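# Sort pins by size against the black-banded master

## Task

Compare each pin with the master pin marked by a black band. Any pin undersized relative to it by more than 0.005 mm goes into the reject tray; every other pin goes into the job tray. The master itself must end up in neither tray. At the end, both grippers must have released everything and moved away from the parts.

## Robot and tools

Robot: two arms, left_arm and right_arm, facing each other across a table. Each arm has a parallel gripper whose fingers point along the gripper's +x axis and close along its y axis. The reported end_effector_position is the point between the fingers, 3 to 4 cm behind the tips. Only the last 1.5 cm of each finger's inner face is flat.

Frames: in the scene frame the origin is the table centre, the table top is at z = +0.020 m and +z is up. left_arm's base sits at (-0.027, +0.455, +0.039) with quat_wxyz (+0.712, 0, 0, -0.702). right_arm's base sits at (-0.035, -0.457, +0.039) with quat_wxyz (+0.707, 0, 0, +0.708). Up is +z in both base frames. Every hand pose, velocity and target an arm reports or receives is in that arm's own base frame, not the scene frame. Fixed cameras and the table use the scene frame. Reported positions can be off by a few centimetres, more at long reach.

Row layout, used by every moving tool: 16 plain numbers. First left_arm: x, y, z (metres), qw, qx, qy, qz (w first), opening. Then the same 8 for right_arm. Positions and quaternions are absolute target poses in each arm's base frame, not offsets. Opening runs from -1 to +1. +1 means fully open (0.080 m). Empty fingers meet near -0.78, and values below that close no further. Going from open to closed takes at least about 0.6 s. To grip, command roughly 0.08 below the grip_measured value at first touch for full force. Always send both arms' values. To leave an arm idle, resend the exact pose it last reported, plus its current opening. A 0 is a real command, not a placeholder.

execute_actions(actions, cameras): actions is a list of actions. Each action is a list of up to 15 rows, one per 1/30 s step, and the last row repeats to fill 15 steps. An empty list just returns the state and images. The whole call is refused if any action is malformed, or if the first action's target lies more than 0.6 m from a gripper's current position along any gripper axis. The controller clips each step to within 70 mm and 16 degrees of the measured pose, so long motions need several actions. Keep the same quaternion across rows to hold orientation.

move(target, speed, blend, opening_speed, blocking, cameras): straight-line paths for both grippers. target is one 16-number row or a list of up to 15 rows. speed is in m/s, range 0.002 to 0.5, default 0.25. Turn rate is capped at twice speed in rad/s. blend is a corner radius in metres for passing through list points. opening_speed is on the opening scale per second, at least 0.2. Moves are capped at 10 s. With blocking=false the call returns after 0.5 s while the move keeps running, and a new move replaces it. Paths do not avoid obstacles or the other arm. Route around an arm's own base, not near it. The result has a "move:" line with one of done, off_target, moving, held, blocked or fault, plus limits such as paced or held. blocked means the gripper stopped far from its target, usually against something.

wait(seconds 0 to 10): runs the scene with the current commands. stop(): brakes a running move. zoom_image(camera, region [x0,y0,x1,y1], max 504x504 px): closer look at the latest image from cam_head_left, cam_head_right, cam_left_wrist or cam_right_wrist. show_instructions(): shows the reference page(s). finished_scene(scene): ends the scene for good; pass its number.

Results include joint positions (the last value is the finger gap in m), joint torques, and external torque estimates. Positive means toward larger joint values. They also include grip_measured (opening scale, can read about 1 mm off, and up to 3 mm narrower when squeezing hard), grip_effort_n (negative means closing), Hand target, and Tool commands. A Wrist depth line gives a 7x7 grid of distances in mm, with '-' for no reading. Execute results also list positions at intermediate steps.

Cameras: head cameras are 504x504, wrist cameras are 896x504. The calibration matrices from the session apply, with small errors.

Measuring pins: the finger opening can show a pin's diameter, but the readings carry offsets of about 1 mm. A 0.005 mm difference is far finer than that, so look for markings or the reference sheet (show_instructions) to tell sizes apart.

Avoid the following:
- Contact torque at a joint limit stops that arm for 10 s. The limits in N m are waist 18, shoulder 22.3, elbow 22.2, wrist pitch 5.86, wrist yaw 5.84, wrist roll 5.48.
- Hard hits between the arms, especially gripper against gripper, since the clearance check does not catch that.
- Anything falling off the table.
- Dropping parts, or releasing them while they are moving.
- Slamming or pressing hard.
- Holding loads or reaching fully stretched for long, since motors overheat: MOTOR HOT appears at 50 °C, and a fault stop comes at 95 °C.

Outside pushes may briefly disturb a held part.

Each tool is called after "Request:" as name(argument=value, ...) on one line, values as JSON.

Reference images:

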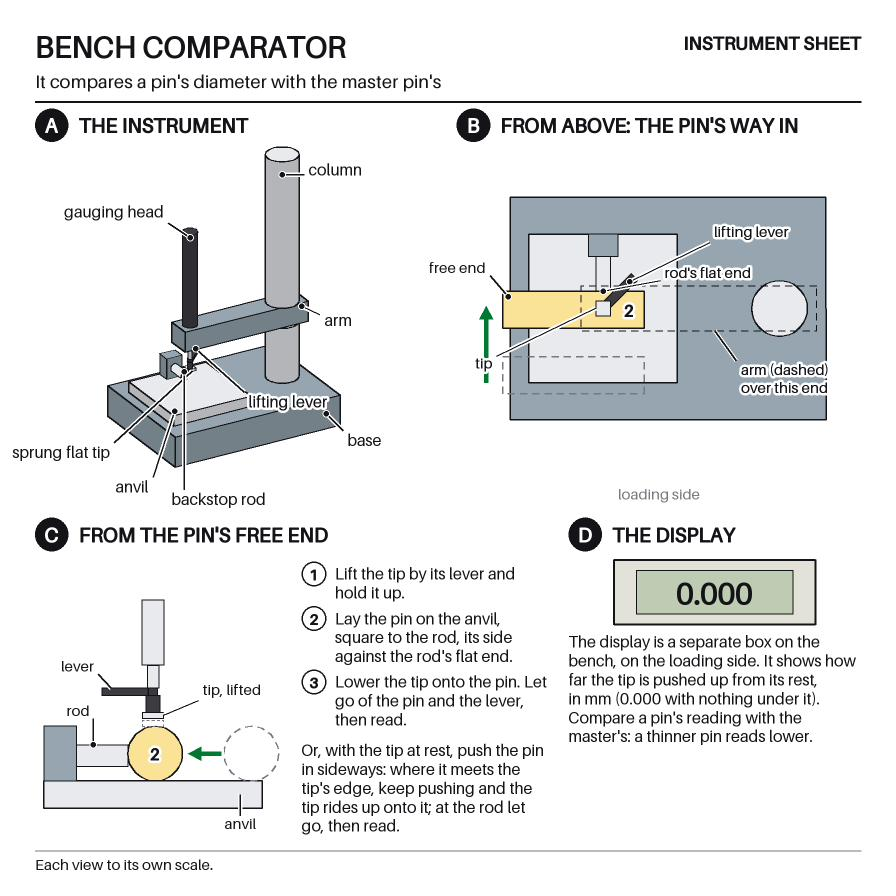

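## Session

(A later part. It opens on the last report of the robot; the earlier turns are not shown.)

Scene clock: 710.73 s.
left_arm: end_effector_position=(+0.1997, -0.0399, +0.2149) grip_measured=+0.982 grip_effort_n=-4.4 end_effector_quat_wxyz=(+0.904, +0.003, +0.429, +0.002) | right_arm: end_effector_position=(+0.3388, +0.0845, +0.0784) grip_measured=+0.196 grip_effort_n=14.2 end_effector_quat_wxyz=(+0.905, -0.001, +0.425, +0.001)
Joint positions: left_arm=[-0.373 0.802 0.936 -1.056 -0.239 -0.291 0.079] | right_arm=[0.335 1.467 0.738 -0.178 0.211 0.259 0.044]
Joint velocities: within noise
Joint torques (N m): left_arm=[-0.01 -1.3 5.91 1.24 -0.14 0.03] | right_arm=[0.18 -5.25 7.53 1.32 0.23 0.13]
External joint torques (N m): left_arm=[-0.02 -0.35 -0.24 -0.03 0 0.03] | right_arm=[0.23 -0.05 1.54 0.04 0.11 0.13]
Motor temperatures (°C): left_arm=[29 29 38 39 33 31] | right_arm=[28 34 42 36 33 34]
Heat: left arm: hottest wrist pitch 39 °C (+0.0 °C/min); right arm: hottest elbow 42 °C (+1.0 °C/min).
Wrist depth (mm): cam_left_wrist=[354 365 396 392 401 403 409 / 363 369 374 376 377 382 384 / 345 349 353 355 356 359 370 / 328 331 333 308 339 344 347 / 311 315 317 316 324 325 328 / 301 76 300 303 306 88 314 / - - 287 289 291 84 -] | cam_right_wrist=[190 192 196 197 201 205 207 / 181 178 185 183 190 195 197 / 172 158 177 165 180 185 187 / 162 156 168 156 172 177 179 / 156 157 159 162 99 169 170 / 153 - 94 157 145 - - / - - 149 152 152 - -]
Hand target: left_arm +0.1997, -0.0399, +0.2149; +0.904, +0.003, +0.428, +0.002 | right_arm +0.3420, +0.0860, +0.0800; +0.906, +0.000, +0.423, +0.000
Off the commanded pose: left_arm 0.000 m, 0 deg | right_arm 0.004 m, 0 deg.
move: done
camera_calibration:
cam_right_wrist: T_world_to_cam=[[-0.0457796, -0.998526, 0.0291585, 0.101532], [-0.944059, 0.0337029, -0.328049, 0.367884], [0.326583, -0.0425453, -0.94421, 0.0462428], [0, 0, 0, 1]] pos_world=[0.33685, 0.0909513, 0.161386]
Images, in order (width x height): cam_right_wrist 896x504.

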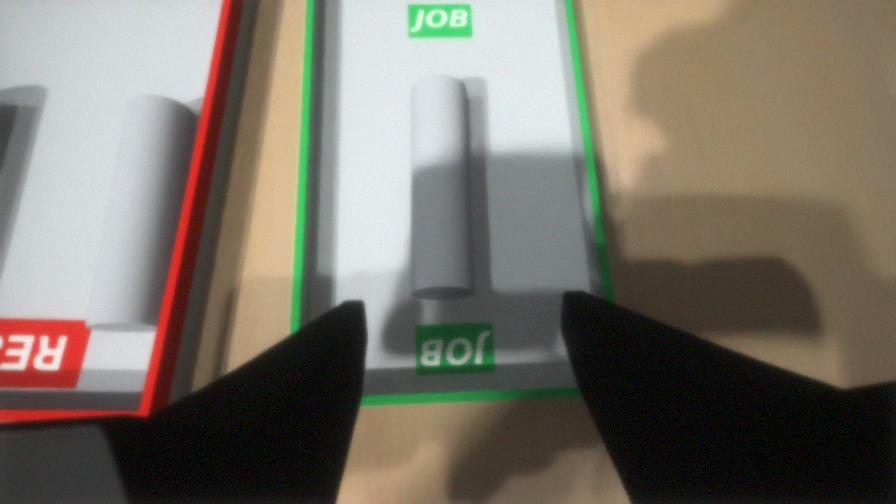

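Request:
move(target=[[0.1997,-0.0399,0.2149,0.904,0.003,0.428,0.002,0.982,0.366,0.0895,0.0335,0.9063,0,0.4226,0,0.2],[0.1997,-0.0399,0.2149,0.904,0.003,0.428,0.002,0.982,0.366,0.0895,0.0335,0.9063,0,0.4226,0,-0.7]], speed=0.07, opening_speed=1.0, cameras=["cam_right_wrist"])

Request:
move(target=[0.1997,-0.0399,0.2149,0.904,0.003,0.428,0.002,0.982,0.366,0.0895,0.115,0.9063,0,0.4226,0,-0.7], speed=0.08, cameras=["cam_right_wrist"])

Scene clock: 723.87 s.
left_arm: end_effector_position=(+0.1997, -0.0399, +0.2149) grip_measured=+0.982 grip_effort_n=-4.4 end_effector_quat_wxyz=(+0.904, +0.003, +0.429, +0.002) | right_arm: end_effector_position=(+0.3666, +0.0903, +0.0372) grip_measured=-0.416 grip_effort_n=-83.5 end_effector_quat_wxyz=(+0.908, +0.002, +0.419, +0.000)
Joint positions: left_arm=[-0.373 0.802 0.936 -1.056 -0.239 -0.291 0.079] | right_arm=[0.323 1.675 0.738 0.047 0.206 0.253 0.016]
Joint velocities: within noise
Joint torques (N m): left_arm=[-0.01 -1.29 5.91 1.24 -0.14 0.03] | right_arm=[-0.17 -6.24 5.57 1.3 0.04 -0.13]
External joint torques (N m): left_arm=[0 -0.35 -0.18 -0.02 -0.01 0.03] | right_arm=[-0.19 -0.14 0.26 0.03 -0.06 -0.13]
Motor temperatures (°C): left_arm=[29 29 38 39 33 31] | right_arm=[28 35 41 37 33 34]
Heat: left arm: hottest wrist pitch 39 °C (+0.0 °C/min); right arm: hottest elbow 41 °C (+0.0 °C/min).
Wrist depth (mm): cam_left_wrist=[354 366 395 393 402 403 409 / 362 369 375 377 377 383 384 / 345 349 353 355 358 359 371 / 327 330 334 308 341 343 347 / 312 316 317 317 324 324 329 / 301 76 301 303 306 88 314 / - - 286 290 291 84 -] | cam_right_wrist=[145 145 146 149 150 155 156 / 121 139 139 120 143 146 148 / 113 132 133 114 135 138 140 / 109 126 125 109 128 131 134 / 107 122 119 101 94 124 127 / - 117 - 114 - - - / - - - 111 80 - -]
Hand target: left_arm +0.1997, -0.0399, +0.2149; +0.904, +0.003, +0.428, +0.002 | right_arm +0.3660, +0.0895, +0.0336; +0.906, +0.000, +0.423, +0.000
Off the commanded pose: left_arm 0.000 m, 0 deg | right_arm 0.004 m, 1 deg.
move: done
camera_calibration:
cam_right_wrist: T_world_to_cam=[[-0.0505122, -0.998457, 0.023051, 0.111689], [-0.938999, 0.0396171, -0.341632, 0.378517], [0.340191, -0.0389014, -0.939551, -0.00700355], [0, 0, 0, 1]] pos_world=[0.363451, 0.0962481, 0.120159]
Images, in order (width x height): cam_right_wrist 896x504.

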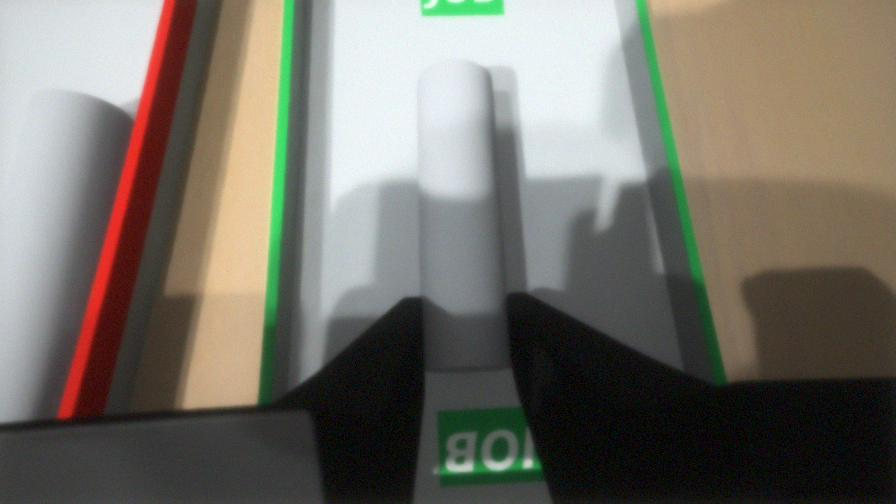

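Scene clock: 725.37 s.
left_arm: end_effector_position=(+0.1997, -0.0399, +0.2149) grip_measured=+0.982 grip_effort_n=-4.4 end_effector_quat_wxyz=(+0.904, +0.003, +0.429, +0.002) | right_arm: end_effector_position=(+0.3636, +0.0893, +0.1079) grip_measured=-0.696 grip_effort_n=-19.8 end_effector_quat_wxyz=(+0.903, -0.002, +0.430, -0.002)
Joint positions: left_arm=[-0.373 0.802 0.936 -1.056 -0.239 -0.291 0.079] | right_arm=[0.323 1.519 0.92 -0.318 0.205 0.252 0.004]
Joint velocities: within noise
Joint torques (N m): left_arm=[0 -1.3 5.91 1.24 -0.14 0.03] | right_arm=[-0.16 -8.2 7.75 1.03 0.08 -0.11]
External joint torques (N m): left_arm=[0.01 -0.32 -0.24 -0.02 -0.01 0.03] | right_arm=[-0.2 -2.47 1.61 -0.2 -0.02 -0.11]
Motor temperatures (°C): left_arm=[29 29 38 39 33 31] | right_arm=[28 35 41 37 33 34]
Heat: left arm: hottest wrist pitch 39 °C (+0.0 °C/min); right arm: hottest elbow 41 °C (+0.0 °C/min).
Wrist depth (mm): cam_left_wrist=[353 365 397 395 401 402 411 / 363 369 373 374 377 384 383 / 346 349 353 357 357 358 370 / 328 331 333 308 340 343 347 / 311 316 317 316 323 325 329 / 301 76 300 303 307 88 313 / - - 287 289 291 84 -] | cam_right_wrist=[219 221 227 231 235 237 241 / 209 211 213 215 219 226 229 / 199 202 205 207 212 216 219 / 191 178 197 195 202 206 209 / 184 171 190 95 193 197 199 / 178 168 - 81 - - - / - - - - - - -]
Hand target: left_arm +0.1997, -0.0399, +0.2149; +0.904, +0.003, +0.428, +0.002 | right_arm +0.3660, +0.0894, +0.1150; +0.906, +0.000, +0.423, +0.000
Off the commanded pose: left_arm 0.000 m, 0 deg | right_arm 0.008 m, 1 deg.
move: done
camera_calibration:
cam_right_wrist: T_world_to_cam=[[-0.0491739, -0.998267, 0.0323189, 0.107439], [-0.947581, 0.0364002, -0.317436, 0.400702], [0.315709, -0.0462343, -0.947729, 0.0708035], [0, 0, 0, 1]] pos_world=[0.362628, 0.0959412, 0.190827]
Images, in order (width x height): cam_right_wrist 896x504.

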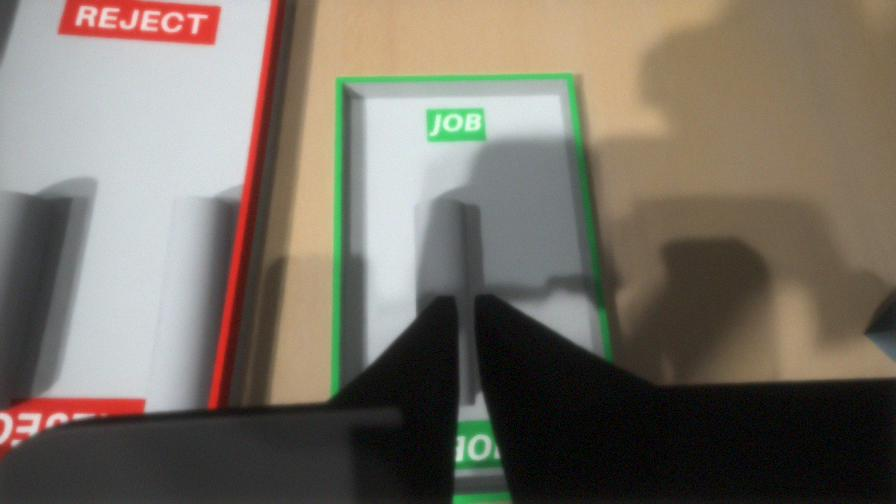

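Request:
move(target=[[0.1997,-0.0399,0.2149,0.904,0.003,0.428,0.002,0.982,0.345,0.0894,0.08,0.9063,0,0.4226,0,0.2]], speed=0.08, cameras=["cam_right_wrist"])

Scene clock: 729.60 s.
left_arm: end_effector_position=(+0.1997, -0.0399, +0.2149) grip_measured=+0.982 grip_effort_n=-4.4 end_effector_quat_wxyz=(+0.904, +0.003, +0.429, +0.002) | right_arm: end_effector_position=(+0.3466, +0.0894, +0.0784) grip_measured=+0.196 grip_effort_n=14.2 end_effector_quat_wxyz=(+0.905, -0.002, +0.426, +0.000)
Joint positions: left_arm=[-0.373 0.802 0.936 -1.056 -0.239 -0.291 0.079] | right_arm=[0.343 1.503 0.772 -0.178 0.217 0.265 0.044]
Joint velocities: within noise
Joint torques (N m): left_arm=[-0.01 -1.3 5.9 1.24 -0.14 0.03] | right_arm=[0.22 -7.93 5.65 1.3 0.24 0.14]
External joint torques (N m): left_arm=[0 -0.33 -0.21 -0.01 -0.01 0.03] | right_arm=[0.25 -2.47 -0.28 0.04 0.12 0.14]
Motor temperatures (°C): left_arm=[29 29 38 39 33 31] | right_arm=[28 36 42 36 33 34]
Heat: left arm: hottest wrist pitch 39 °C (+0.0 °C/min); right arm: hottest elbow 42 °C (+1.0 °C/min).
Wrist depth (mm): cam_left_wrist=[353 365 396 399 401 401 409 / 362 368 374 375 377 382 383 / 346 349 352 356 357 360 371 / 327 331 333 308 339 345 347 / 311 316 318 317 324 326 329 / 302 76 301 303 306 88 313 / - - 287 289 291 84 -] | cam_right_wrist=[188 189 194 194 197 205 207 / 180 181 185 186 189 194 196 / 172 157 176 175 179 185 187 / 163 151 168 167 171 176 179 / 155 147 158 157 99 168 170 / 152 - 94 155 154 - - / - - 143 150 151 - -]
Hand target: left_arm +0.1997, -0.0399, +0.2149; +0.904, +0.003, +0.428, +0.002 | right_arm +0.3451, +0.0894, +0.0801; +0.906, +0.000, +0.423, +0.000
Off the commanded pose: left_arm 0.000 m, 0 deg | right_arm 0.002 m, 0 deg.
move: done
camera_calibration:
cam_right_wrist: T_world_to_cam=[[-0.0460171, -0.998492, 0.0299314, 0.106781], [-0.944416, 0.033722, -0.327019, 0.375059], [0.325516, -0.0433161, -0.944544, 0.0443964], [0, 0, 0, 1]] pos_world=[0.344674, 0.0958949, 0.16139]
Images, in order (width x height): cam_right_wrist 896x504.

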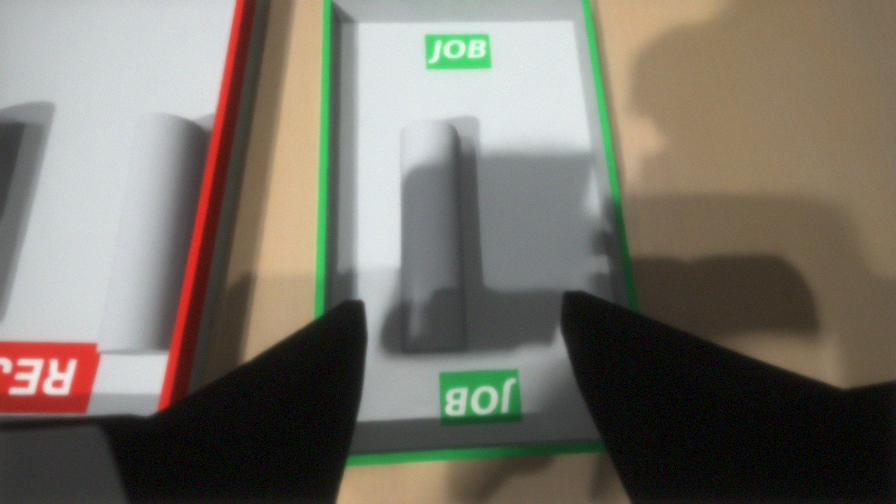

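Request:
move(target=[[0.1997,-0.0399,0.2149,0.904,0.003,0.428,0.002,0.982,0.357,0.095,0.0295,0.9063,0,0.4226,0,0.2]], speed=0.06, cameras=["cam_right_wrist"])

Scene clock: 740.80 s.
left_arm: end_effector_position=(+0.1997, -0.0399, +0.2149) grip_measured=+0.982 grip_effort_n=-4.4 end_effector_quat_wxyz=(+0.904, +0.003, +0.429, +0.002) | right_arm: end_effector_position=(+0.3591, +0.0951, +0.0343) grip_measured=+0.196 grip_effort_n=14.2 end_effector_quat_wxyz=(+0.909, +0.001, +0.418, +0.002)
Joint positions: left_arm=[-0.373 0.802 0.936 -1.056 -0.239 -0.291 0.079] | right_arm=[0.347 1.664 0.71 0.063 0.219 0.269 0.044]
Joint velocities: within noise
Joint torques (N m): left_arm=[-0.02 -1.29 5.9 1.24 -0.14 0.03] | right_arm=[0.22 -6.08 5.11 1.32 0.24 0.13]
External joint torques (N m): left_arm=[-0.02 -0.34 -0.23 -0.02 0 0.02] | right_arm=[0.27 -0.1 -0.18 0.04 0.11 0.13]
Motor temperatures (°C): left_arm=[29 29 38 39 33 31] | right_arm=[28 38 41 37 33 34]
Heat: left arm: hottest wrist pitch 39 °C (+0.0 °C/min); right arm: hottest elbow 41 °C (+0.0 °C/min).
Wrist depth (mm): cam_left_wrist=[354 365 396 399 401 402 409 / 362 368 375 375 377 384 385 / 347 349 352 357 356 358 372 / 328 330 334 308 341 343 348 / 311 316 317 316 324 325 329 / 301 76 301 303 306 88 313 / - - 287 289 291 84 -] | cam_right_wrist=[141 140 144 145 147 150 153 / - 131 137 117 140 141 145 / 109 128 130 110 132 134 137 / 105 123 123 105 125 124 131 / 102 118 106 100 103 110 124 / - - 94 112 113 - - / - - 74 108 109 - -]
Hand target: left_arm +0.1997, -0.0399, +0.2149; +0.904, +0.003, +0.428, +0.002 | right_arm +0.3570, +0.0949, +0.0297; +0.906, +0.000, +0.422, +0.000
Off the commanded pose: left_arm 0.000 m, 0 deg | right_arm 0.005 m, 1 deg.
move: done
camera_calibration:
cam_right_wrist: T_world_to_cam=[[-0.0468675, -0.998649, 0.0224263, 0.114974], [-0.938389, 0.0363218, -0.343666, 0.370468], [0.342388, -0.0371514, -0.938824, -0.00799058], [0, 0, 0, 1]] pos_world=[0.355767, 0.101065, 0.117237]
Images, in order (width x height): cam_right_wrist 896x504.

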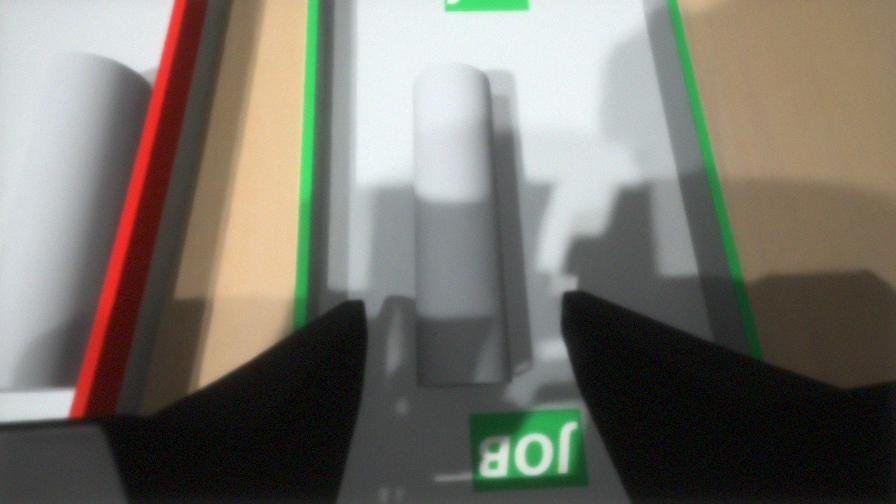

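Request:
move(target=[[0.1997,-0.0399,0.2149,0.904,0.003,0.428,0.002,0.982,0.357,0.096,0.0265,0.9063,0,0.4226,0,0.1],[0.1997,-0.0399,0.2149,0.904,0.003,0.428,0.002,0.982,0.357,0.096,0.0265,0.9063,0,0.4226,0,-0.7]], speed=0.06, opening_speed=1.0, cameras=["cam_right_wrist"])

Scene clock: 752.60 s.
left_arm: end_effector_position=(+0.1997, -0.0399, +0.2149) grip_measured=+0.982 grip_effort_n=-4.4 end_effector_quat_wxyz=(+0.904, +0.003, +0.429, +0.002) | right_arm: end_effector_position=(+0.3593, +0.0962, +0.0314) grip_measured=-0.392 grip_effort_n=-83.5 end_effector_quat_wxyz=(+0.909, +0.001, +0.417, +0.001)
Joint positions: left_arm=[-0.373 0.802 0.936 -1.056 -0.239 -0.291 0.079] | right_arm=[0.351 1.675 0.707 0.077 0.223 0.272 0.017]
Joint velocities: within noise
Joint torques (N m): left_arm=[-0.01 -1.29 5.91 1.24 -0.14 0.03] | right_arm=[0.21 -6.12 4.97 1.31 0.19 0.13]
External joint torques (N m): left_arm=[-0.02 -0.26 -0.32 -0.05 0 0.03] | right_arm=[0.17 -0.08 -0.25 0.04 0.08 0.13]
Motor temperatures (°C): left_arm=[29 29 38 39 33 31] | right_arm=[28 38 40 37 33 34]
Heat: left arm: hottest wrist pitch 39 °C (+0.0 °C/min); right arm: hottest elbow 40 °C (-1.0 °C/min).
Wrist depth (mm): cam_left_wrist=[354 364 396 397 401 403 409 / 362 369 373 375 378 383 383 / 345 349 351 355 356 358 370 / 327 330 334 308 341 344 346 / 312 315 317 315 324 326 328 / 301 76 301 303 305 88 314 / - - 287 290 291 84 -] | cam_right_wrist=[139 138 142 142 144 147 150 / - 129 134 114 137 138 142 / 107 126 127 108 129 130 134 / 103 121 121 102 122 122 128 / 100 115 115 96 116 117 121 / - 112 - 109 86 - - / - - - 106 88 - -]
Hand target: left_arm +0.1997, -0.0399, +0.2149; +0.904, +0.003, +0.428, +0.002 | right_arm +0.3569, +0.0960, +0.0265; +0.906, +0.000, +0.423, +0.000
Off the commanded pose: left_arm 0.000 m, 0 deg | right_arm 0.005 m, 1 deg.
move: done
camera_calibration:
cam_right_wrist: T_world_to_cam=[[-0.047538, -0.998603, 0.0230524, 0.116305], [-0.938178, 0.0367158, -0.3442, 0.369518], [0.342873, -0.0379898, -0.938613, -0.010868], [0, 0, 0, 1]] pos_world=[0.355929, 0.102163, 0.114306]
Images, in order (width x height): cam_right_wrist 896x504.

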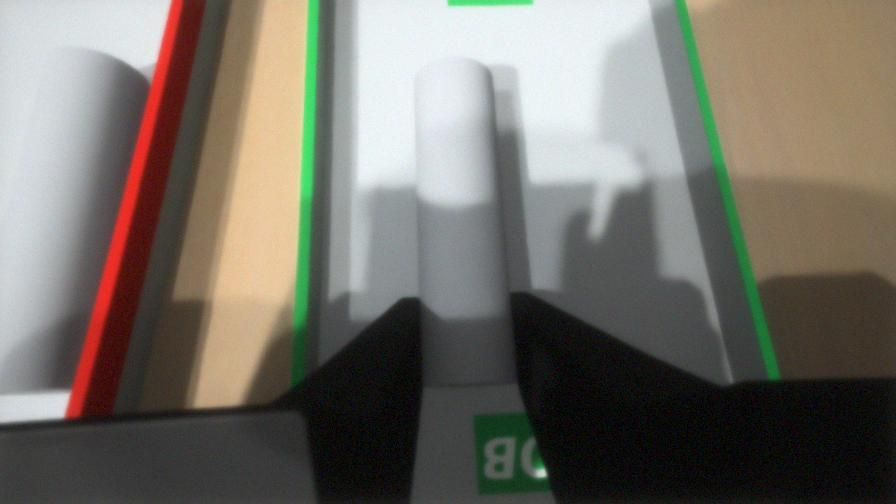

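Request:
move(target=[0.1997,-0.0399,0.2149,0.904,0.003,0.428,0.002,0.982,0.362,0.0965,0.13,0.9063,0,0.4226,0,-0.7], speed=0.08, cameras=["cam_right_wrist"])

Scene clock: 758.13 s.
left_arm: end_effector_position=(+0.1997, -0.0399, +0.2149) grip_measured=+0.982 grip_effort_n=-4.4 end_effector_quat_wxyz=(+0.904, +0.003, +0.429, +0.002) | right_arm: end_effector_position=(+0.3573, +0.0955, +0.1166) grip_measured=-0.392 grip_effort_n=-83.5 end_effector_quat_wxyz=(+0.898, -0.006, +0.439, -0.002)
Joint positions: left_arm=[-0.373 0.802 0.936 -1.056 -0.239 -0.291 0.079] | right_arm=[0.351 1.502 0.952 -0.392 0.222 0.272 0.017]
Joint velocities: within noise
Joint torques (N m): left_arm=[-0.01 -1.29 5.9 1.24 -0.14 0.03] | right_arm=[-0.16 -9.06 8.69 1.24 0.12 0]
External joint torques (N m): left_arm=[0 -0.33 -0.22 -0.01 -0.01 0.02] | right_arm=[-0.22 -3.31 2.47 0.03 0.01 0]
Motor temperatures (°C): left_arm=[29 29 38 39 33 31] | right_arm=[28 38 41 37 33 34]
Heat: left arm: hottest wrist pitch 39 °C (+0.0 °C/min); right arm: hottest elbow 41 °C (+0.0 °C/min).
Wrist depth (mm): cam_left_wrist=[355 365 396 401 398 403 409 / 361 368 374 374 377 383 384 / 346 348 352 356 355 358 371 / 327 331 333 307 341 343 346 / 311 316 317 316 324 325 329 / 301 76 300 303 306 88 312 / - - 287 289 292 84 -] | cam_right_wrist=[222 225 231 236 240 244 248 / 213 216 219 114 226 234 237 / 203 208 210 107 218 224 227 / 194 191 202 102 209 214 218 / 189 177 196 96 188 206 208 / 183 184 - 97 86 - - / - - - 183 - - -]
Hand target: left_arm +0.1997, -0.0399, +0.2149; +0.904, +0.003, +0.428, +0.002 | right_arm +0.3618, +0.0965, +0.1301; +0.906, +0.000, +0.422, +0.000
Off the commanded pose: left_arm 0.000 m, 0 deg | right_arm 0.014 m, 2 deg.
move: off_target (right_arm)
camera_calibration:
cam_right_wrist: T_world_to_cam=[[-0.0455297, -0.99808, 0.041981, 0.110636], [-0.953491, 0.030884, -0.299835, 0.397798], [0.297963, -0.0536799, -0.953067, 0.0890243], [0, 0, 0, 1]] pos_world=[0.357808, 0.102917, 0.199475]
Images, in order (width x height): cam_right_wrist 896x504.

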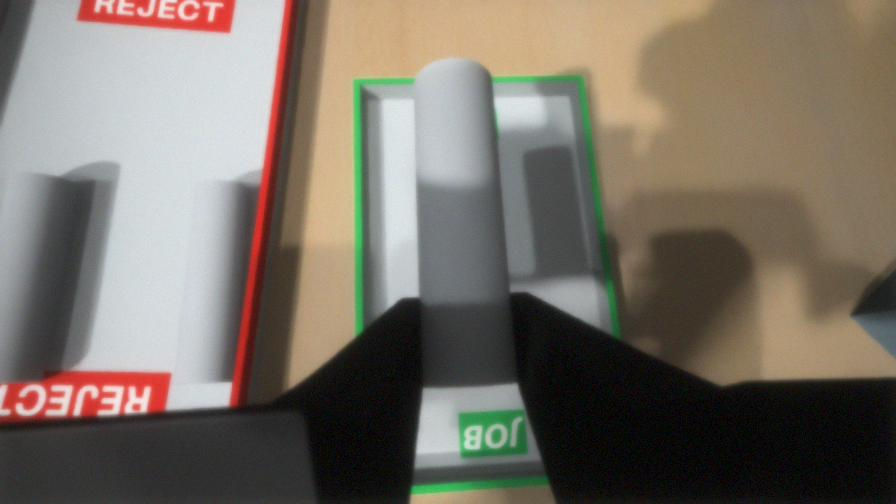

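Request:
move(target=[[0.1997,-0.0399,0.2149,0.904,0.003,0.428,0.002,0.982,0.40,0.18,0.135,0.9063,0,0.4226,0,-0.7],[0.1997,-0.0399,0.2149,0.904,0.003,0.428,0.002,0.982,0.458,0.235,0.105,0.9063,0,0.4226,0,-0.7]], speed=0.12, blend=0.02, cameras=["cam_right_wrist","cam_head_right"])

Scene clock: 770.70 s.
left_arm: end_effector_position=(+0.1997, -0.0399, +0.2149) grip_measured=+0.982 grip_effort_n=-4.4 end_effector_quat_wxyz=(+0.904, +0.003, +0.429, +0.002) | right_arm: end_effector_position=(+0.4538, +0.2325, +0.0998) grip_measured=-0.392 grip_effort_n=-83.5 end_effector_quat_wxyz=(+0.903, -0.004, +0.430, +0.001)
Joint positions: left_arm=[-0.373 0.802 0.936 -1.056 -0.239 -0.291 0.079] | right_arm=[0.575 2.067 1.574 -0.482 0.351 0.458 0.017]
Joint velocities: within noise
Joint torques (N m): left_arm=[-0.01 -1.29 5.9 1.24 -0.14 0.03] | right_arm=[0.11 -11.17 8.75 1.16 0.45 0.14]
External joint torques (N m): left_arm=[-0.01 -0.3 -0.25 -0.02 -0.01 0.03] | right_arm=[0.11 -1.18 2.37 -0.04 0.25 0.14]
Motor temperatures (°C): left_arm=[29 29 38 39 33 31] | right_arm=[28 41 42 38 33 34]
Heat: left arm: hottest wrist pitch 39 °C (+0.0 °C/min); right arm: hottest elbow 42 °C (+0.0 °C/min).
Wrist depth (mm): cam_left_wrist=[353 366 395 399 398 384 409 / 362 368 373 375 378 376 385 / 346 349 353 355 356 358 370 / 327 330 333 307 339 344 346 / 311 316 319 315 324 325 329 / 301 76 301 303 306 88 313 / - - 287 289 292 84 -] | cam_right_wrist=[202 202 206 209 213 218 198 / 190 193 193 114 204 208 210 / 182 185 184 107 190 198 201 / 174 177 177 102 182 190 193 / 167 170 170 96 174 178 182 / 163 165 - 164 86 - - / - - - 159 - - -]
Hand target: left_arm +0.1997, -0.0399, +0.2149; +0.904, +0.003, +0.428, +0.002 | right_arm +0.4579, +0.2349, +0.1050; +0.906, +0.000, +0.423, +0.000
Off the commanded pose: left_arm 0.000 m, 0 deg | right_arm 0.007 m, 1 deg.
move: done
camera_calibration:
cam_right_wrist: T_world_to_cam=[[-0.0425855, -0.998499, 0.0344528, 0.251976], [-0.947718, 0.0294561, -0.317746, 0.480023], [0.316254, -0.0461829, -0.94755, 0.0410101], [0, 0, 0, 1]] pos_world=[0.452687, 0.239352, 0.182703]
Images, in order (width x height): cam_head_right 504x504, cam_right_wrist 896x504.

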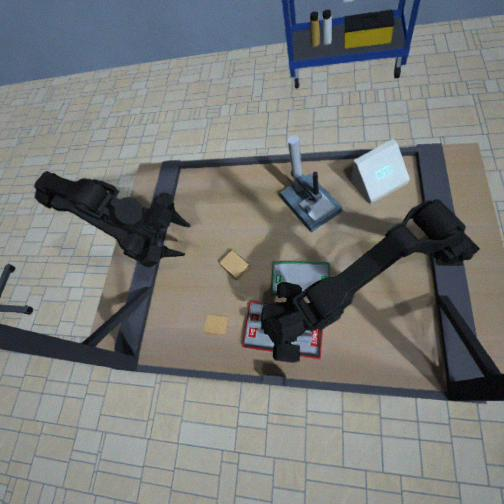

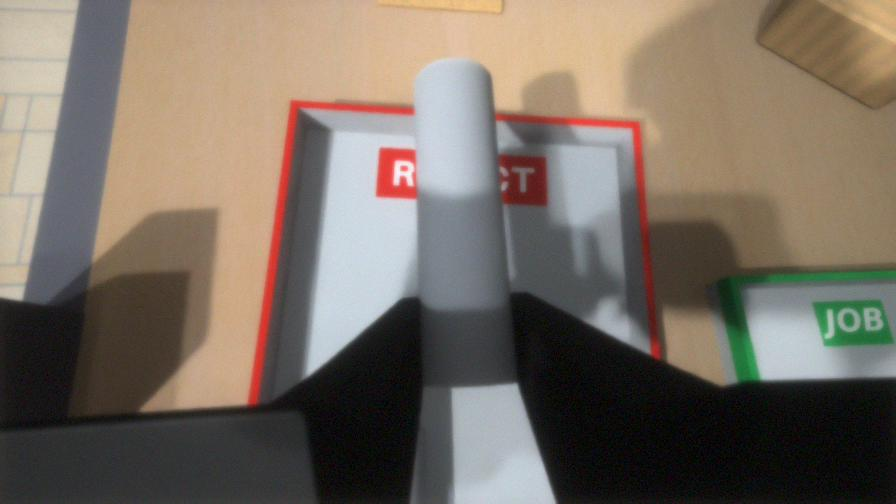

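Request:
move(target=[0.1997,-0.0399,0.2149,0.904,0.003,0.428,0.002,0.982,0.459,0.236,0.036,0.9063,0,0.4226,0,-0.7], speed=0.06, cameras=["cam_right_wrist"])

Scene clock: 777.97 s.
left_arm: end_effector_position=(+0.1997, -0.0399, +0.2149) grip_measured=+0.982 grip_effort_n=-4.4 end_effector_quat_wxyz=(+0.904, +0.003, +0.429, +0.002) | right_arm: end_effector_position=(+0.4597, +0.2363, +0.0418) grip_measured=-0.392 grip_effort_n=-83.5 end_effector_quat_wxyz=(+0.908, +0.001, +0.420, +0.002)
Joint positions: left_arm=[-0.373 0.802 0.936 -1.056 -0.239 -0.291 0.079] | right_arm=[0.576 2.159 1.46 -0.251 0.356 0.459 0.017]
Joint velocities: within noise
Joint torques (N m): left_arm=[-0.01 -1.29 5.9 1.24 -0.14 0.03] | right_arm=[0.09 -10.73 5.92 1.38 0.3 0.12]
External joint torques (N m): left_arm=[-0.01 -0.36 -0.16 0 -0.01 0.03] | right_arm=[0.02 -0.7 0.04 0.2 0.11 0.12]
Motor temperatures (°C): left_arm=[29 29 38 39 33 31] | right_arm=[28 42 43 38 33 34]
Heat: left arm: hottest wrist pitch 39 °C (+0.0 °C/min); right arm: hottest elbow 43 °C (+1.0 °C/min).
Wrist depth (mm): cam_left_wrist=[354 365 397 400 397 346 388 / 363 369 374 375 377 376 383 / 345 349 352 355 357 356 371 / 327 329 334 308 340 343 347 / 311 315 317 316 324 325 329 / 301 76 301 303 307 88 314 / - - 287 289 291 84 -] | cam_right_wrist=[139 139 133 127 135 135 152 / 131 132 132 114 136 136 143 / 126 126 125 108 129 130 136 / 121 119 121 102 123 124 128 / 115 114 114 96 118 119 122 / 111 110 - 110 86 - - / - - - 107 88 - -]
Hand target: left_arm +0.1997, -0.0399, +0.2149; +0.904, +0.003, +0.428, +0.002 | right_arm +0.4589, +0.2360, +0.0360; +0.906, +0.000, +0.423, +0.000
Off the commanded pose: left_arm 0.000 m, 0 deg | right_arm 0.006 m, 0 deg.
move: done
camera_calibration:
cam_right_wrist: T_world_to_cam=[[-0.0455278, -0.998706, 0.0226547, 0.259858], [-0.939978, 0.0351512, -0.33942, 0.463155], [0.338185, -0.0367479, -0.940362, -0.0282546], [0, 0, 0, 1]] pos_world=[0.456741, 0.242203, 0.124748]
Images, in order (width x height): cam_right_wrist 896x504.

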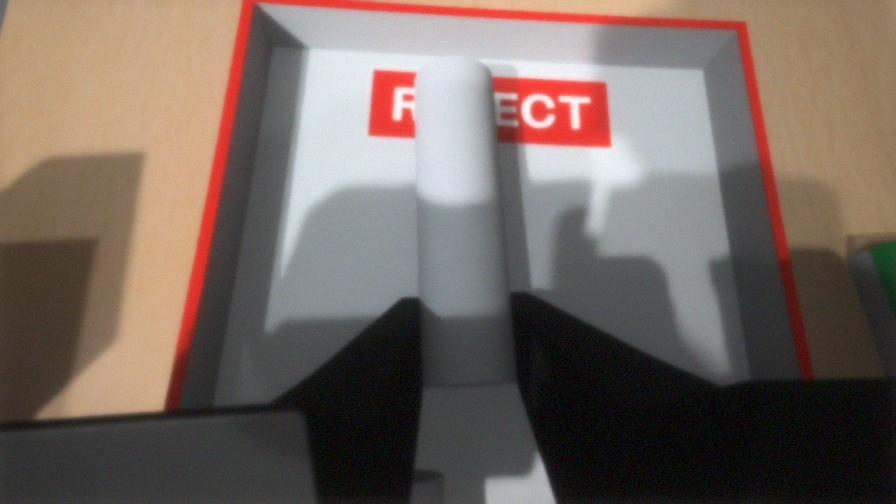

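Request:
move(target=[0.1997,-0.0399,0.2149,0.904,0.003,0.428,0.002,0.982,0.459,0.236,0.0305,0.9063,0,0.4226,0,-0.7], speed=0.03, cameras=["cam_right_wrist"])

Request:
move(target=[0.1997,-0.0399,0.2149,0.904,0.003,0.428,0.002,0.982,0.459,0.236,0.0255,0.9063,0,0.4226,0,-0.7], speed=0.03, cameras=["cam_right_wrist"])

Scene clock: 781.20 s.
left_arm: end_effector_position=(+0.1997, -0.0399, +0.2149) grip_measured=+0.982 grip_effort_n=-4.4 end_effector_quat_wxyz=(+0.904, +0.003, +0.429, +0.002) | right_arm: end_effector_position=(+0.4608, +0.2368, +0.0403) grip_measured=-0.392 grip_effort_n=-83.5 end_effector_quat_wxyz=(+0.909, +0.003, +0.416, +0.003)
Joint positions: left_arm=[-0.373 0.802 0.936 -1.056 -0.239 -0.291 0.079] | right_arm=[0.576 2.162 1.454 -0.232 0.357 0.459 0.017]
Joint velocities: within noise
Joint torques (N m): left_arm=[-0.01 -1.28 5.9 1.24 -0.14 0.03] | right_arm=[0.09 -10.02 5.65 1.33 0.27 0.12]
External joint torques (N m): left_arm=[0 -0.36 -0.19 -0.01 -0.01 0.03] | right_arm=[0.09 0.18 -0.35 0.1 0.07 0.12]
Motor temperatures (°C): left_arm=[29 29 38 39 33 31] | right_arm=[28 43 43 38 33 34]
Heat: left arm: hottest wrist pitch 39 °C (+0.0 °C/min); right arm: hottest shoulder 43 °C (+8.1 °C/min).
Wrist depth (mm): cam_left_wrist=[353 364 396 400 397 350 373 / 363 369 373 376 377 378 385 / 345 349 352 357 356 355 370 / 327 330 333 308 340 344 347 / 311 316 317 316 324 325 329 / 301 76 301 302 307 88 312 / - - 287 289 292 84 -] | cam_right_wrist=[140 141 131 130 134 139 151 / 132 133 133 114 136 135 143 / 126 126 126 108 129 130 135 / 120 119 121 102 123 123 128 / 115 113 114 96 117 119 121 / 111 111 - 109 86 - - / - - - 106 88 - -]
Hand target: left_arm +0.1997, -0.0399, +0.2149; +0.904, +0.003, +0.428, +0.002 | right_arm +0.4588, +0.2359, +0.0306; +0.906, +0.000, +0.423, +0.000
Off the commanded pose: left_arm 0.000 m, 0 deg | right_arm 0.010 m, 1 deg.
move: off_target (right_arm)
camera_calibration:
cam_right_wrist: T_world_to_cam=[[-0.0461365, -0.998776, 0.0178217, 0.260998], [-0.937212, 0.0371049, -0.34678, 0.462187], [0.345694, -0.0327019, -0.937777, -0.0345322], [0, 0, 0, 1]] pos_world=[0.457147, 0.2424, 0.123242]
Images, in order (width x height): cam_right_wrist 896x504.

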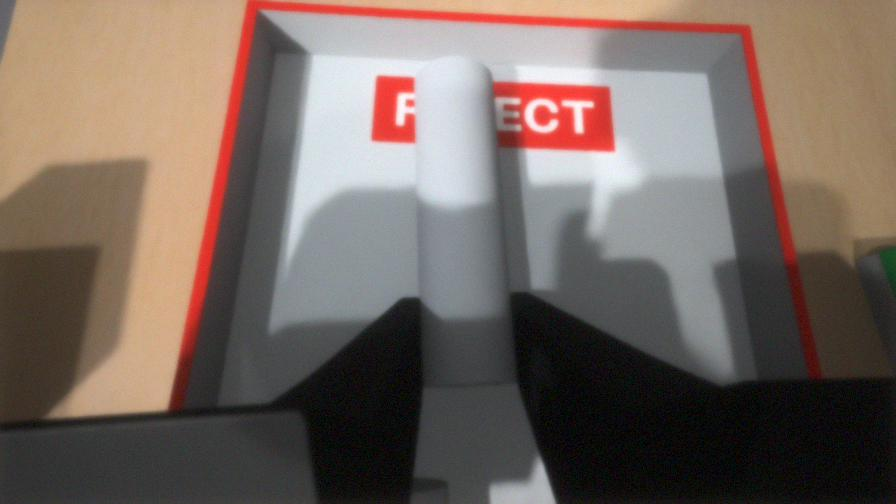

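Scene clock: 781.93 s.
left_arm: end_effector_position=(+0.1997, -0.0399, +0.2149) grip_measured=+0.982 grip_effort_n=-4.4 end_effector_quat_wxyz=(+0.904, +0.003, +0.429, +0.002) | right_arm: end_effector_position=(+0.4618, +0.2373, +0.0392) grip_measured=-0.392 grip_effort_n=-83.5 end_effector_quat_wxyz=(+0.911, +0.005, +0.412, +0.003)
Joint positions: left_arm=[-0.373 0.802 0.936 -1.056 -0.239 -0.291 0.079] | right_arm=[0.576 2.165 1.449 -0.215 0.358 0.459 0.017]
Joint velocities: within noise
Joint torques (N m): left_arm=[0 -1.3 5.91 1.24 -0.14 0.03] | right_arm=[0.1 -9.34 5.39 1.37 0.21 0.12]
External joint torques (N m): left_arm=[-0.01 -0.33 -0.2 -0.02 0 0.03] | right_arm=[0.02 0.81 -0.54 0.15 0.02 0.12]
Motor temperatures (°C): left_arm=[29 29 38 39 33 31] | right_arm=[28 43 42 38 33 34]
Heat: left arm: hottest wrist pitch 39 °C (+0.0 °C/min); right arm: hottest shoulder 43 °C (+8.0 °C/min).
Wrist depth (mm): cam_left_wrist=[353 364 396 400 398 347 373 / 362 369 374 375 378 376 385 / 345 349 352 355 357 356 369 / 327 329 332 309 339 344 348 / 312 316 317 316 323 325 327 / 300 76 300 304 306 88 312 / - - 287 289 291 84 -] | cam_right_wrist=[142 142 135 128 137 137 152 / 134 134 134 115 137 135 143 / 127 127 127 108 130 130 135 / 121 119 121 102 123 124 127 / 115 115 114 96 117 118 121 / 111 111 - 109 86 - - / - - - 106 88 - -]
Hand target: left_arm +0.1997, -0.0399, +0.2149; +0.904, +0.003, +0.428, +0.002 | right_arm +0.4587, +0.2359, +0.0256; +0.906, +0.000, +0.423, +0.000
Off the commanded pose: left_arm 0.000 m, 0 deg | right_arm 0.014 m, 1 deg.
move: off_target (right_arm)
camera_calibration:
cam_right_wrist: T_world_to_cam=[[-0.047167, -0.998793, 0.0137, 0.26212], [-0.934365, 0.0392667, -0.354147, 0.46124], [0.353182, -0.0295049, -0.935089, -0.0401759], [0, 0, 0, 1]] pos_world=[0.457519, 0.242507, 0.122188]
Images, in order (width x height): cam_right_wrist 896x504.

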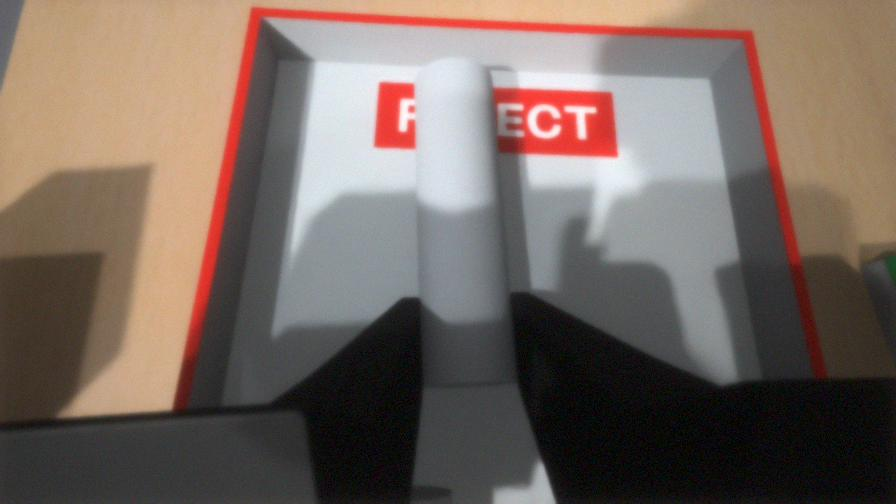

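Request:
move(target=[[0.1997,-0.0399,0.2149,0.904,0.003,0.428,0.002,0.982,0.460,0.236,0.032,0.9063,0,0.4226,0,-0.7],[0.1997,-0.0399,0.2149,0.904,0.003,0.428,0.002,0.982,0.460,0.236,0.032,0.9063,0,0.4226,0,-0.1],[0.1997,-0.0399,0.2149,0.904,0.003,0.428,0.002,0.982,0.436,0.236,0.077,0.9063,0,0.4226,0,-0.1]], speed=0.06, opening_speed=1.0, cameras=["cam_right_wrist"])

Scene clock: 789.90 s.
left_arm: end_effector_position=(+0.1997, -0.0399, +0.2149) grip_measured=+0.982 grip_effort_n=-4.4 end_effector_quat_wxyz=(+0.904, +0.003, +0.429, +0.002) | right_arm: end_effector_position=(+0.4379, +0.2364, +0.0725) grip_measured=-0.104 grip_effort_n=14.7 end_effector_quat_wxyz=(+0.905, -0.002, +0.426, +0.000)
Joint positions: left_arm=[-0.373 0.802 0.936 -1.056 -0.239 -0.291 0.079] | right_arm=[0.605 2.056 1.44 -0.358 0.373 0.486 0.03]
Joint velocities: within noise
Joint torques (N m): left_arm=[-0.01 -1.29 5.91 1.24 -0.14 0.03] | right_arm=[0.17 -13.16 5.73 0.93 0.34 0.14]
External joint torques (N m): left_arm=[-0.01 -0.36 -0.21 -0.03 -0.01 0.03] | right_arm=[0.11 -3.59 -0.3 -0.21 0.14 0.14]
Motor temperatures (°C): left_arm=[29 29 38 39 33 31] | right_arm=[28 45 42 38 33 34]
Heat: left arm: hottest wrist pitch 39 °C (+0.0 °C/min); right arm: hottest shoulder 45 °C (+9.0 °C/min).
Wrist depth (mm): cam_left_wrist=[352 367 395 401 399 389 411 / 361 370 374 376 377 379 385 / 346 349 352 357 356 356 370 / 327 330 334 307 339 343 347 / 311 315 318 316 324 325 328 / 302 76 300 303 306 88 314 / - - 287 290 292 84 -] | cam_right_wrist=[173 176 174 173 186 189 193 / 165 167 168 153 174 179 183 / 158 160 159 145 166 169 174 / 151 153 152 141 157 161 162 / 145 146 144 147 102 154 155 / 140 142 - 142 85 - - / - - - 136 136 - -]
Hand target: left_arm +0.1997, -0.0399, +0.2149; +0.904, +0.003, +0.428, +0.002 | right_arm +0.4361, +0.2359, +0.0769; +0.906, +0.000, +0.423, +0.000
Off the commanded pose: left_arm 0.000 m, 0 deg | right_arm 0.005 m, 0 deg.
move: done
camera_calibration:
cam_right_wrist: T_world_to_cam=[[-0.0457465, -0.998469, 0.0310873, 0.257766], [-0.944238, 0.033062, -0.3276, 0.454528], [0.326071, -0.0443403, -0.944305, 0.0154025], [0, 0, 0, 1]] pos_world=[0.435952, 0.243027, 0.155435]
Images, in order (width x height): cam_right_wrist 896x504.

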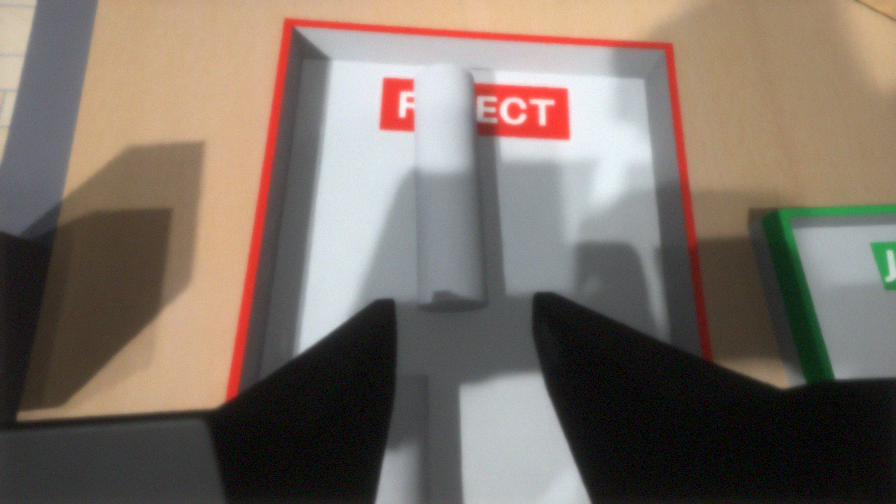

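Clear. Retreat and verify.

Request:
move(target=[[0.1997,-0.0399,0.2149,0.904,0.003,0.428,0.002,0.982,0.40,0.20,0.15,0.9063,0,0.4226,0,-0.1],[0.1997,-0.0399,0.2149,0.904,0.003,0.428,0.002,0.982,0.27,0.05,0.2,0.9063,0,0.4226,0,-0.1]], speed=0.18, blend=0.03)

Scene clock: 794.73 s.
left_arm: end_effector_position=(+0.1997, -0.0399, +0.2149) grip_measured=+0.982 grip_effort_n=-4.4 end_effector_quat_wxyz=(+0.904, +0.003, +0.429, +0.002) | right_arm: end_effector_position=(+0.2720, +0.0509, +0.2012) grip_measured=-0.104 grip_effort_n=14.2 end_effector_quat_wxyz=(+0.907, +0.001, +0.422, -0.001)
Joint positions: left_arm=[-0.373 0.802 0.936 -1.056 -0.239 -0.291 0.079] | right_arm=[0.284 1.057 0.958 -0.793 0.182 0.221 0.03]
Joint velocities: within noise
Joint torques (N m): left_arm=[0 -1.29 5.92 1.24 -0.14 0.03] | right_arm=[-0.25 -4.6 6.25 1.06 0.02 -0.14]
External joint torques (N m): left_arm=[-0.01 -0.34 -0.26 -0.05 0 0.03] | right_arm=[-0.28 -1.83 -0.27 -0.24 -0.08 -0.14]
Motor temperatures (°C): left_arm=[29 29 38 39 33 31] | right_arm=[28 46 42 38 33 34]
Heat: left arm: hottest wrist pitch 39 °C (+0.0 °C/min); right arm: hottest shoulder 46 °C (+9.0 °C/min).
Wrist depth (mm): cam_left_wrist=[352 365 395 400 397 400 408 / 362 369 374 376 377 380 384 / 346 349 351 356 357 356 370 / 327 331 333 308 340 345 347 / 311 315 317 316 325 324 329 / 302 76 300 302 306 88 314 / - - 287 289 292 84 -] | cam_right_wrist=[339 341 349 354 357 361 364 / 321 323 327 331 339 342 311 / 295 305 315 318 323 296 277 / 291 293 300 302 307 283 271 / 280 285 288 290 103 293 269 / 274 - - 277 84 - - / - - - 263 - - -]
Hand target: left_arm +0.1997, -0.0399, +0.2149; +0.904, +0.003, +0.428, +0.002 | right_arm +0.2701, +0.0500, +0.2000; +0.906, +0.000, +0.423, +0.000
Off the commanded pose: left_arm 0.000 m, 0 deg | right_arm 0.003 m, 0 deg.
move: done
camera_calibration:
cam_left_wrist: T_world_to_cam=[[-0.0158205, -0.999444, 0.0293494, -0.0367201], [-0.939637, 0.00482665, -0.34214, 0.293629], [0.341808, -0.0329906, -0.939191, 0.212032], [0, 0, 0, 1]] pos_world=[0.202849, -0.0311219, 0.300678]
cam_right_wrist: T_world_to_cam=[[-0.0503617, -0.998379, 0.0264999, 0.0631344], [-0.941377, 0.0385907, -0.335143, 0.346655], [0.333577, -0.0418248, -0.941795, 0.180097], [0, 0, 0, 1]] pos_world=[0.269437, 0.0571869, 0.284121]

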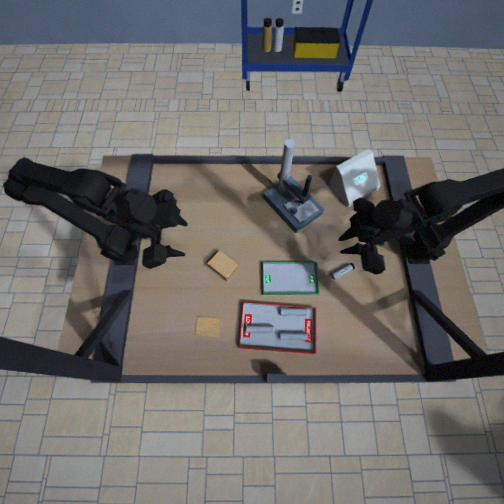

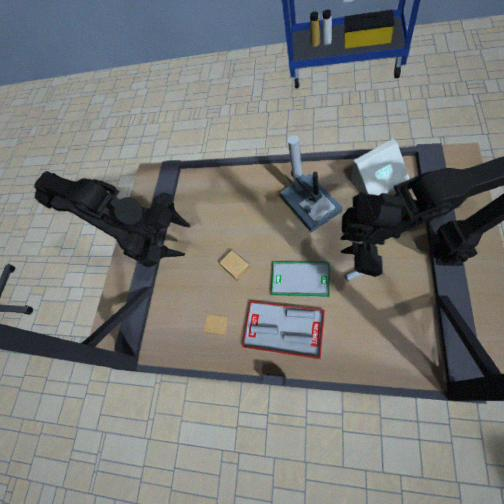

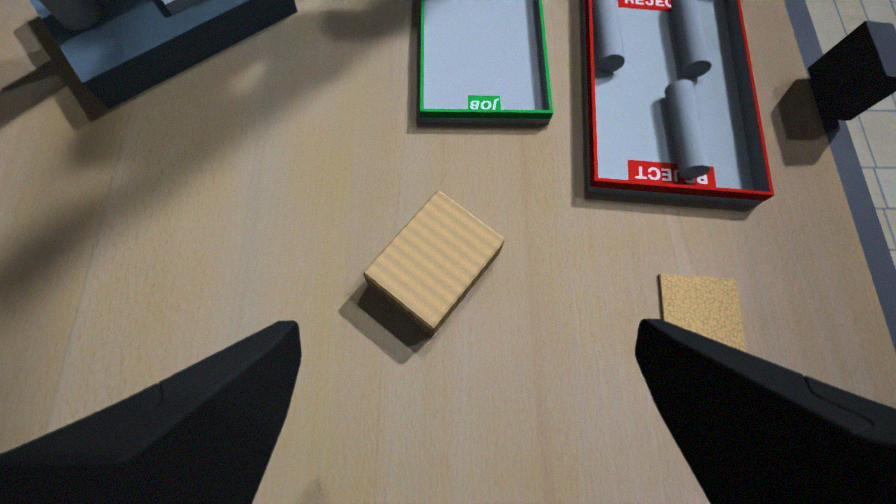

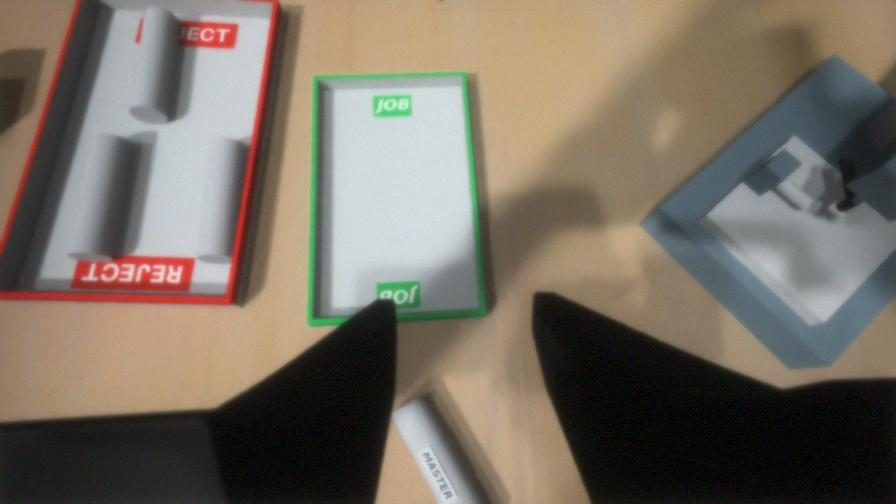

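Request:
finished_scene(scene=2)

The scene is finished: the task was done.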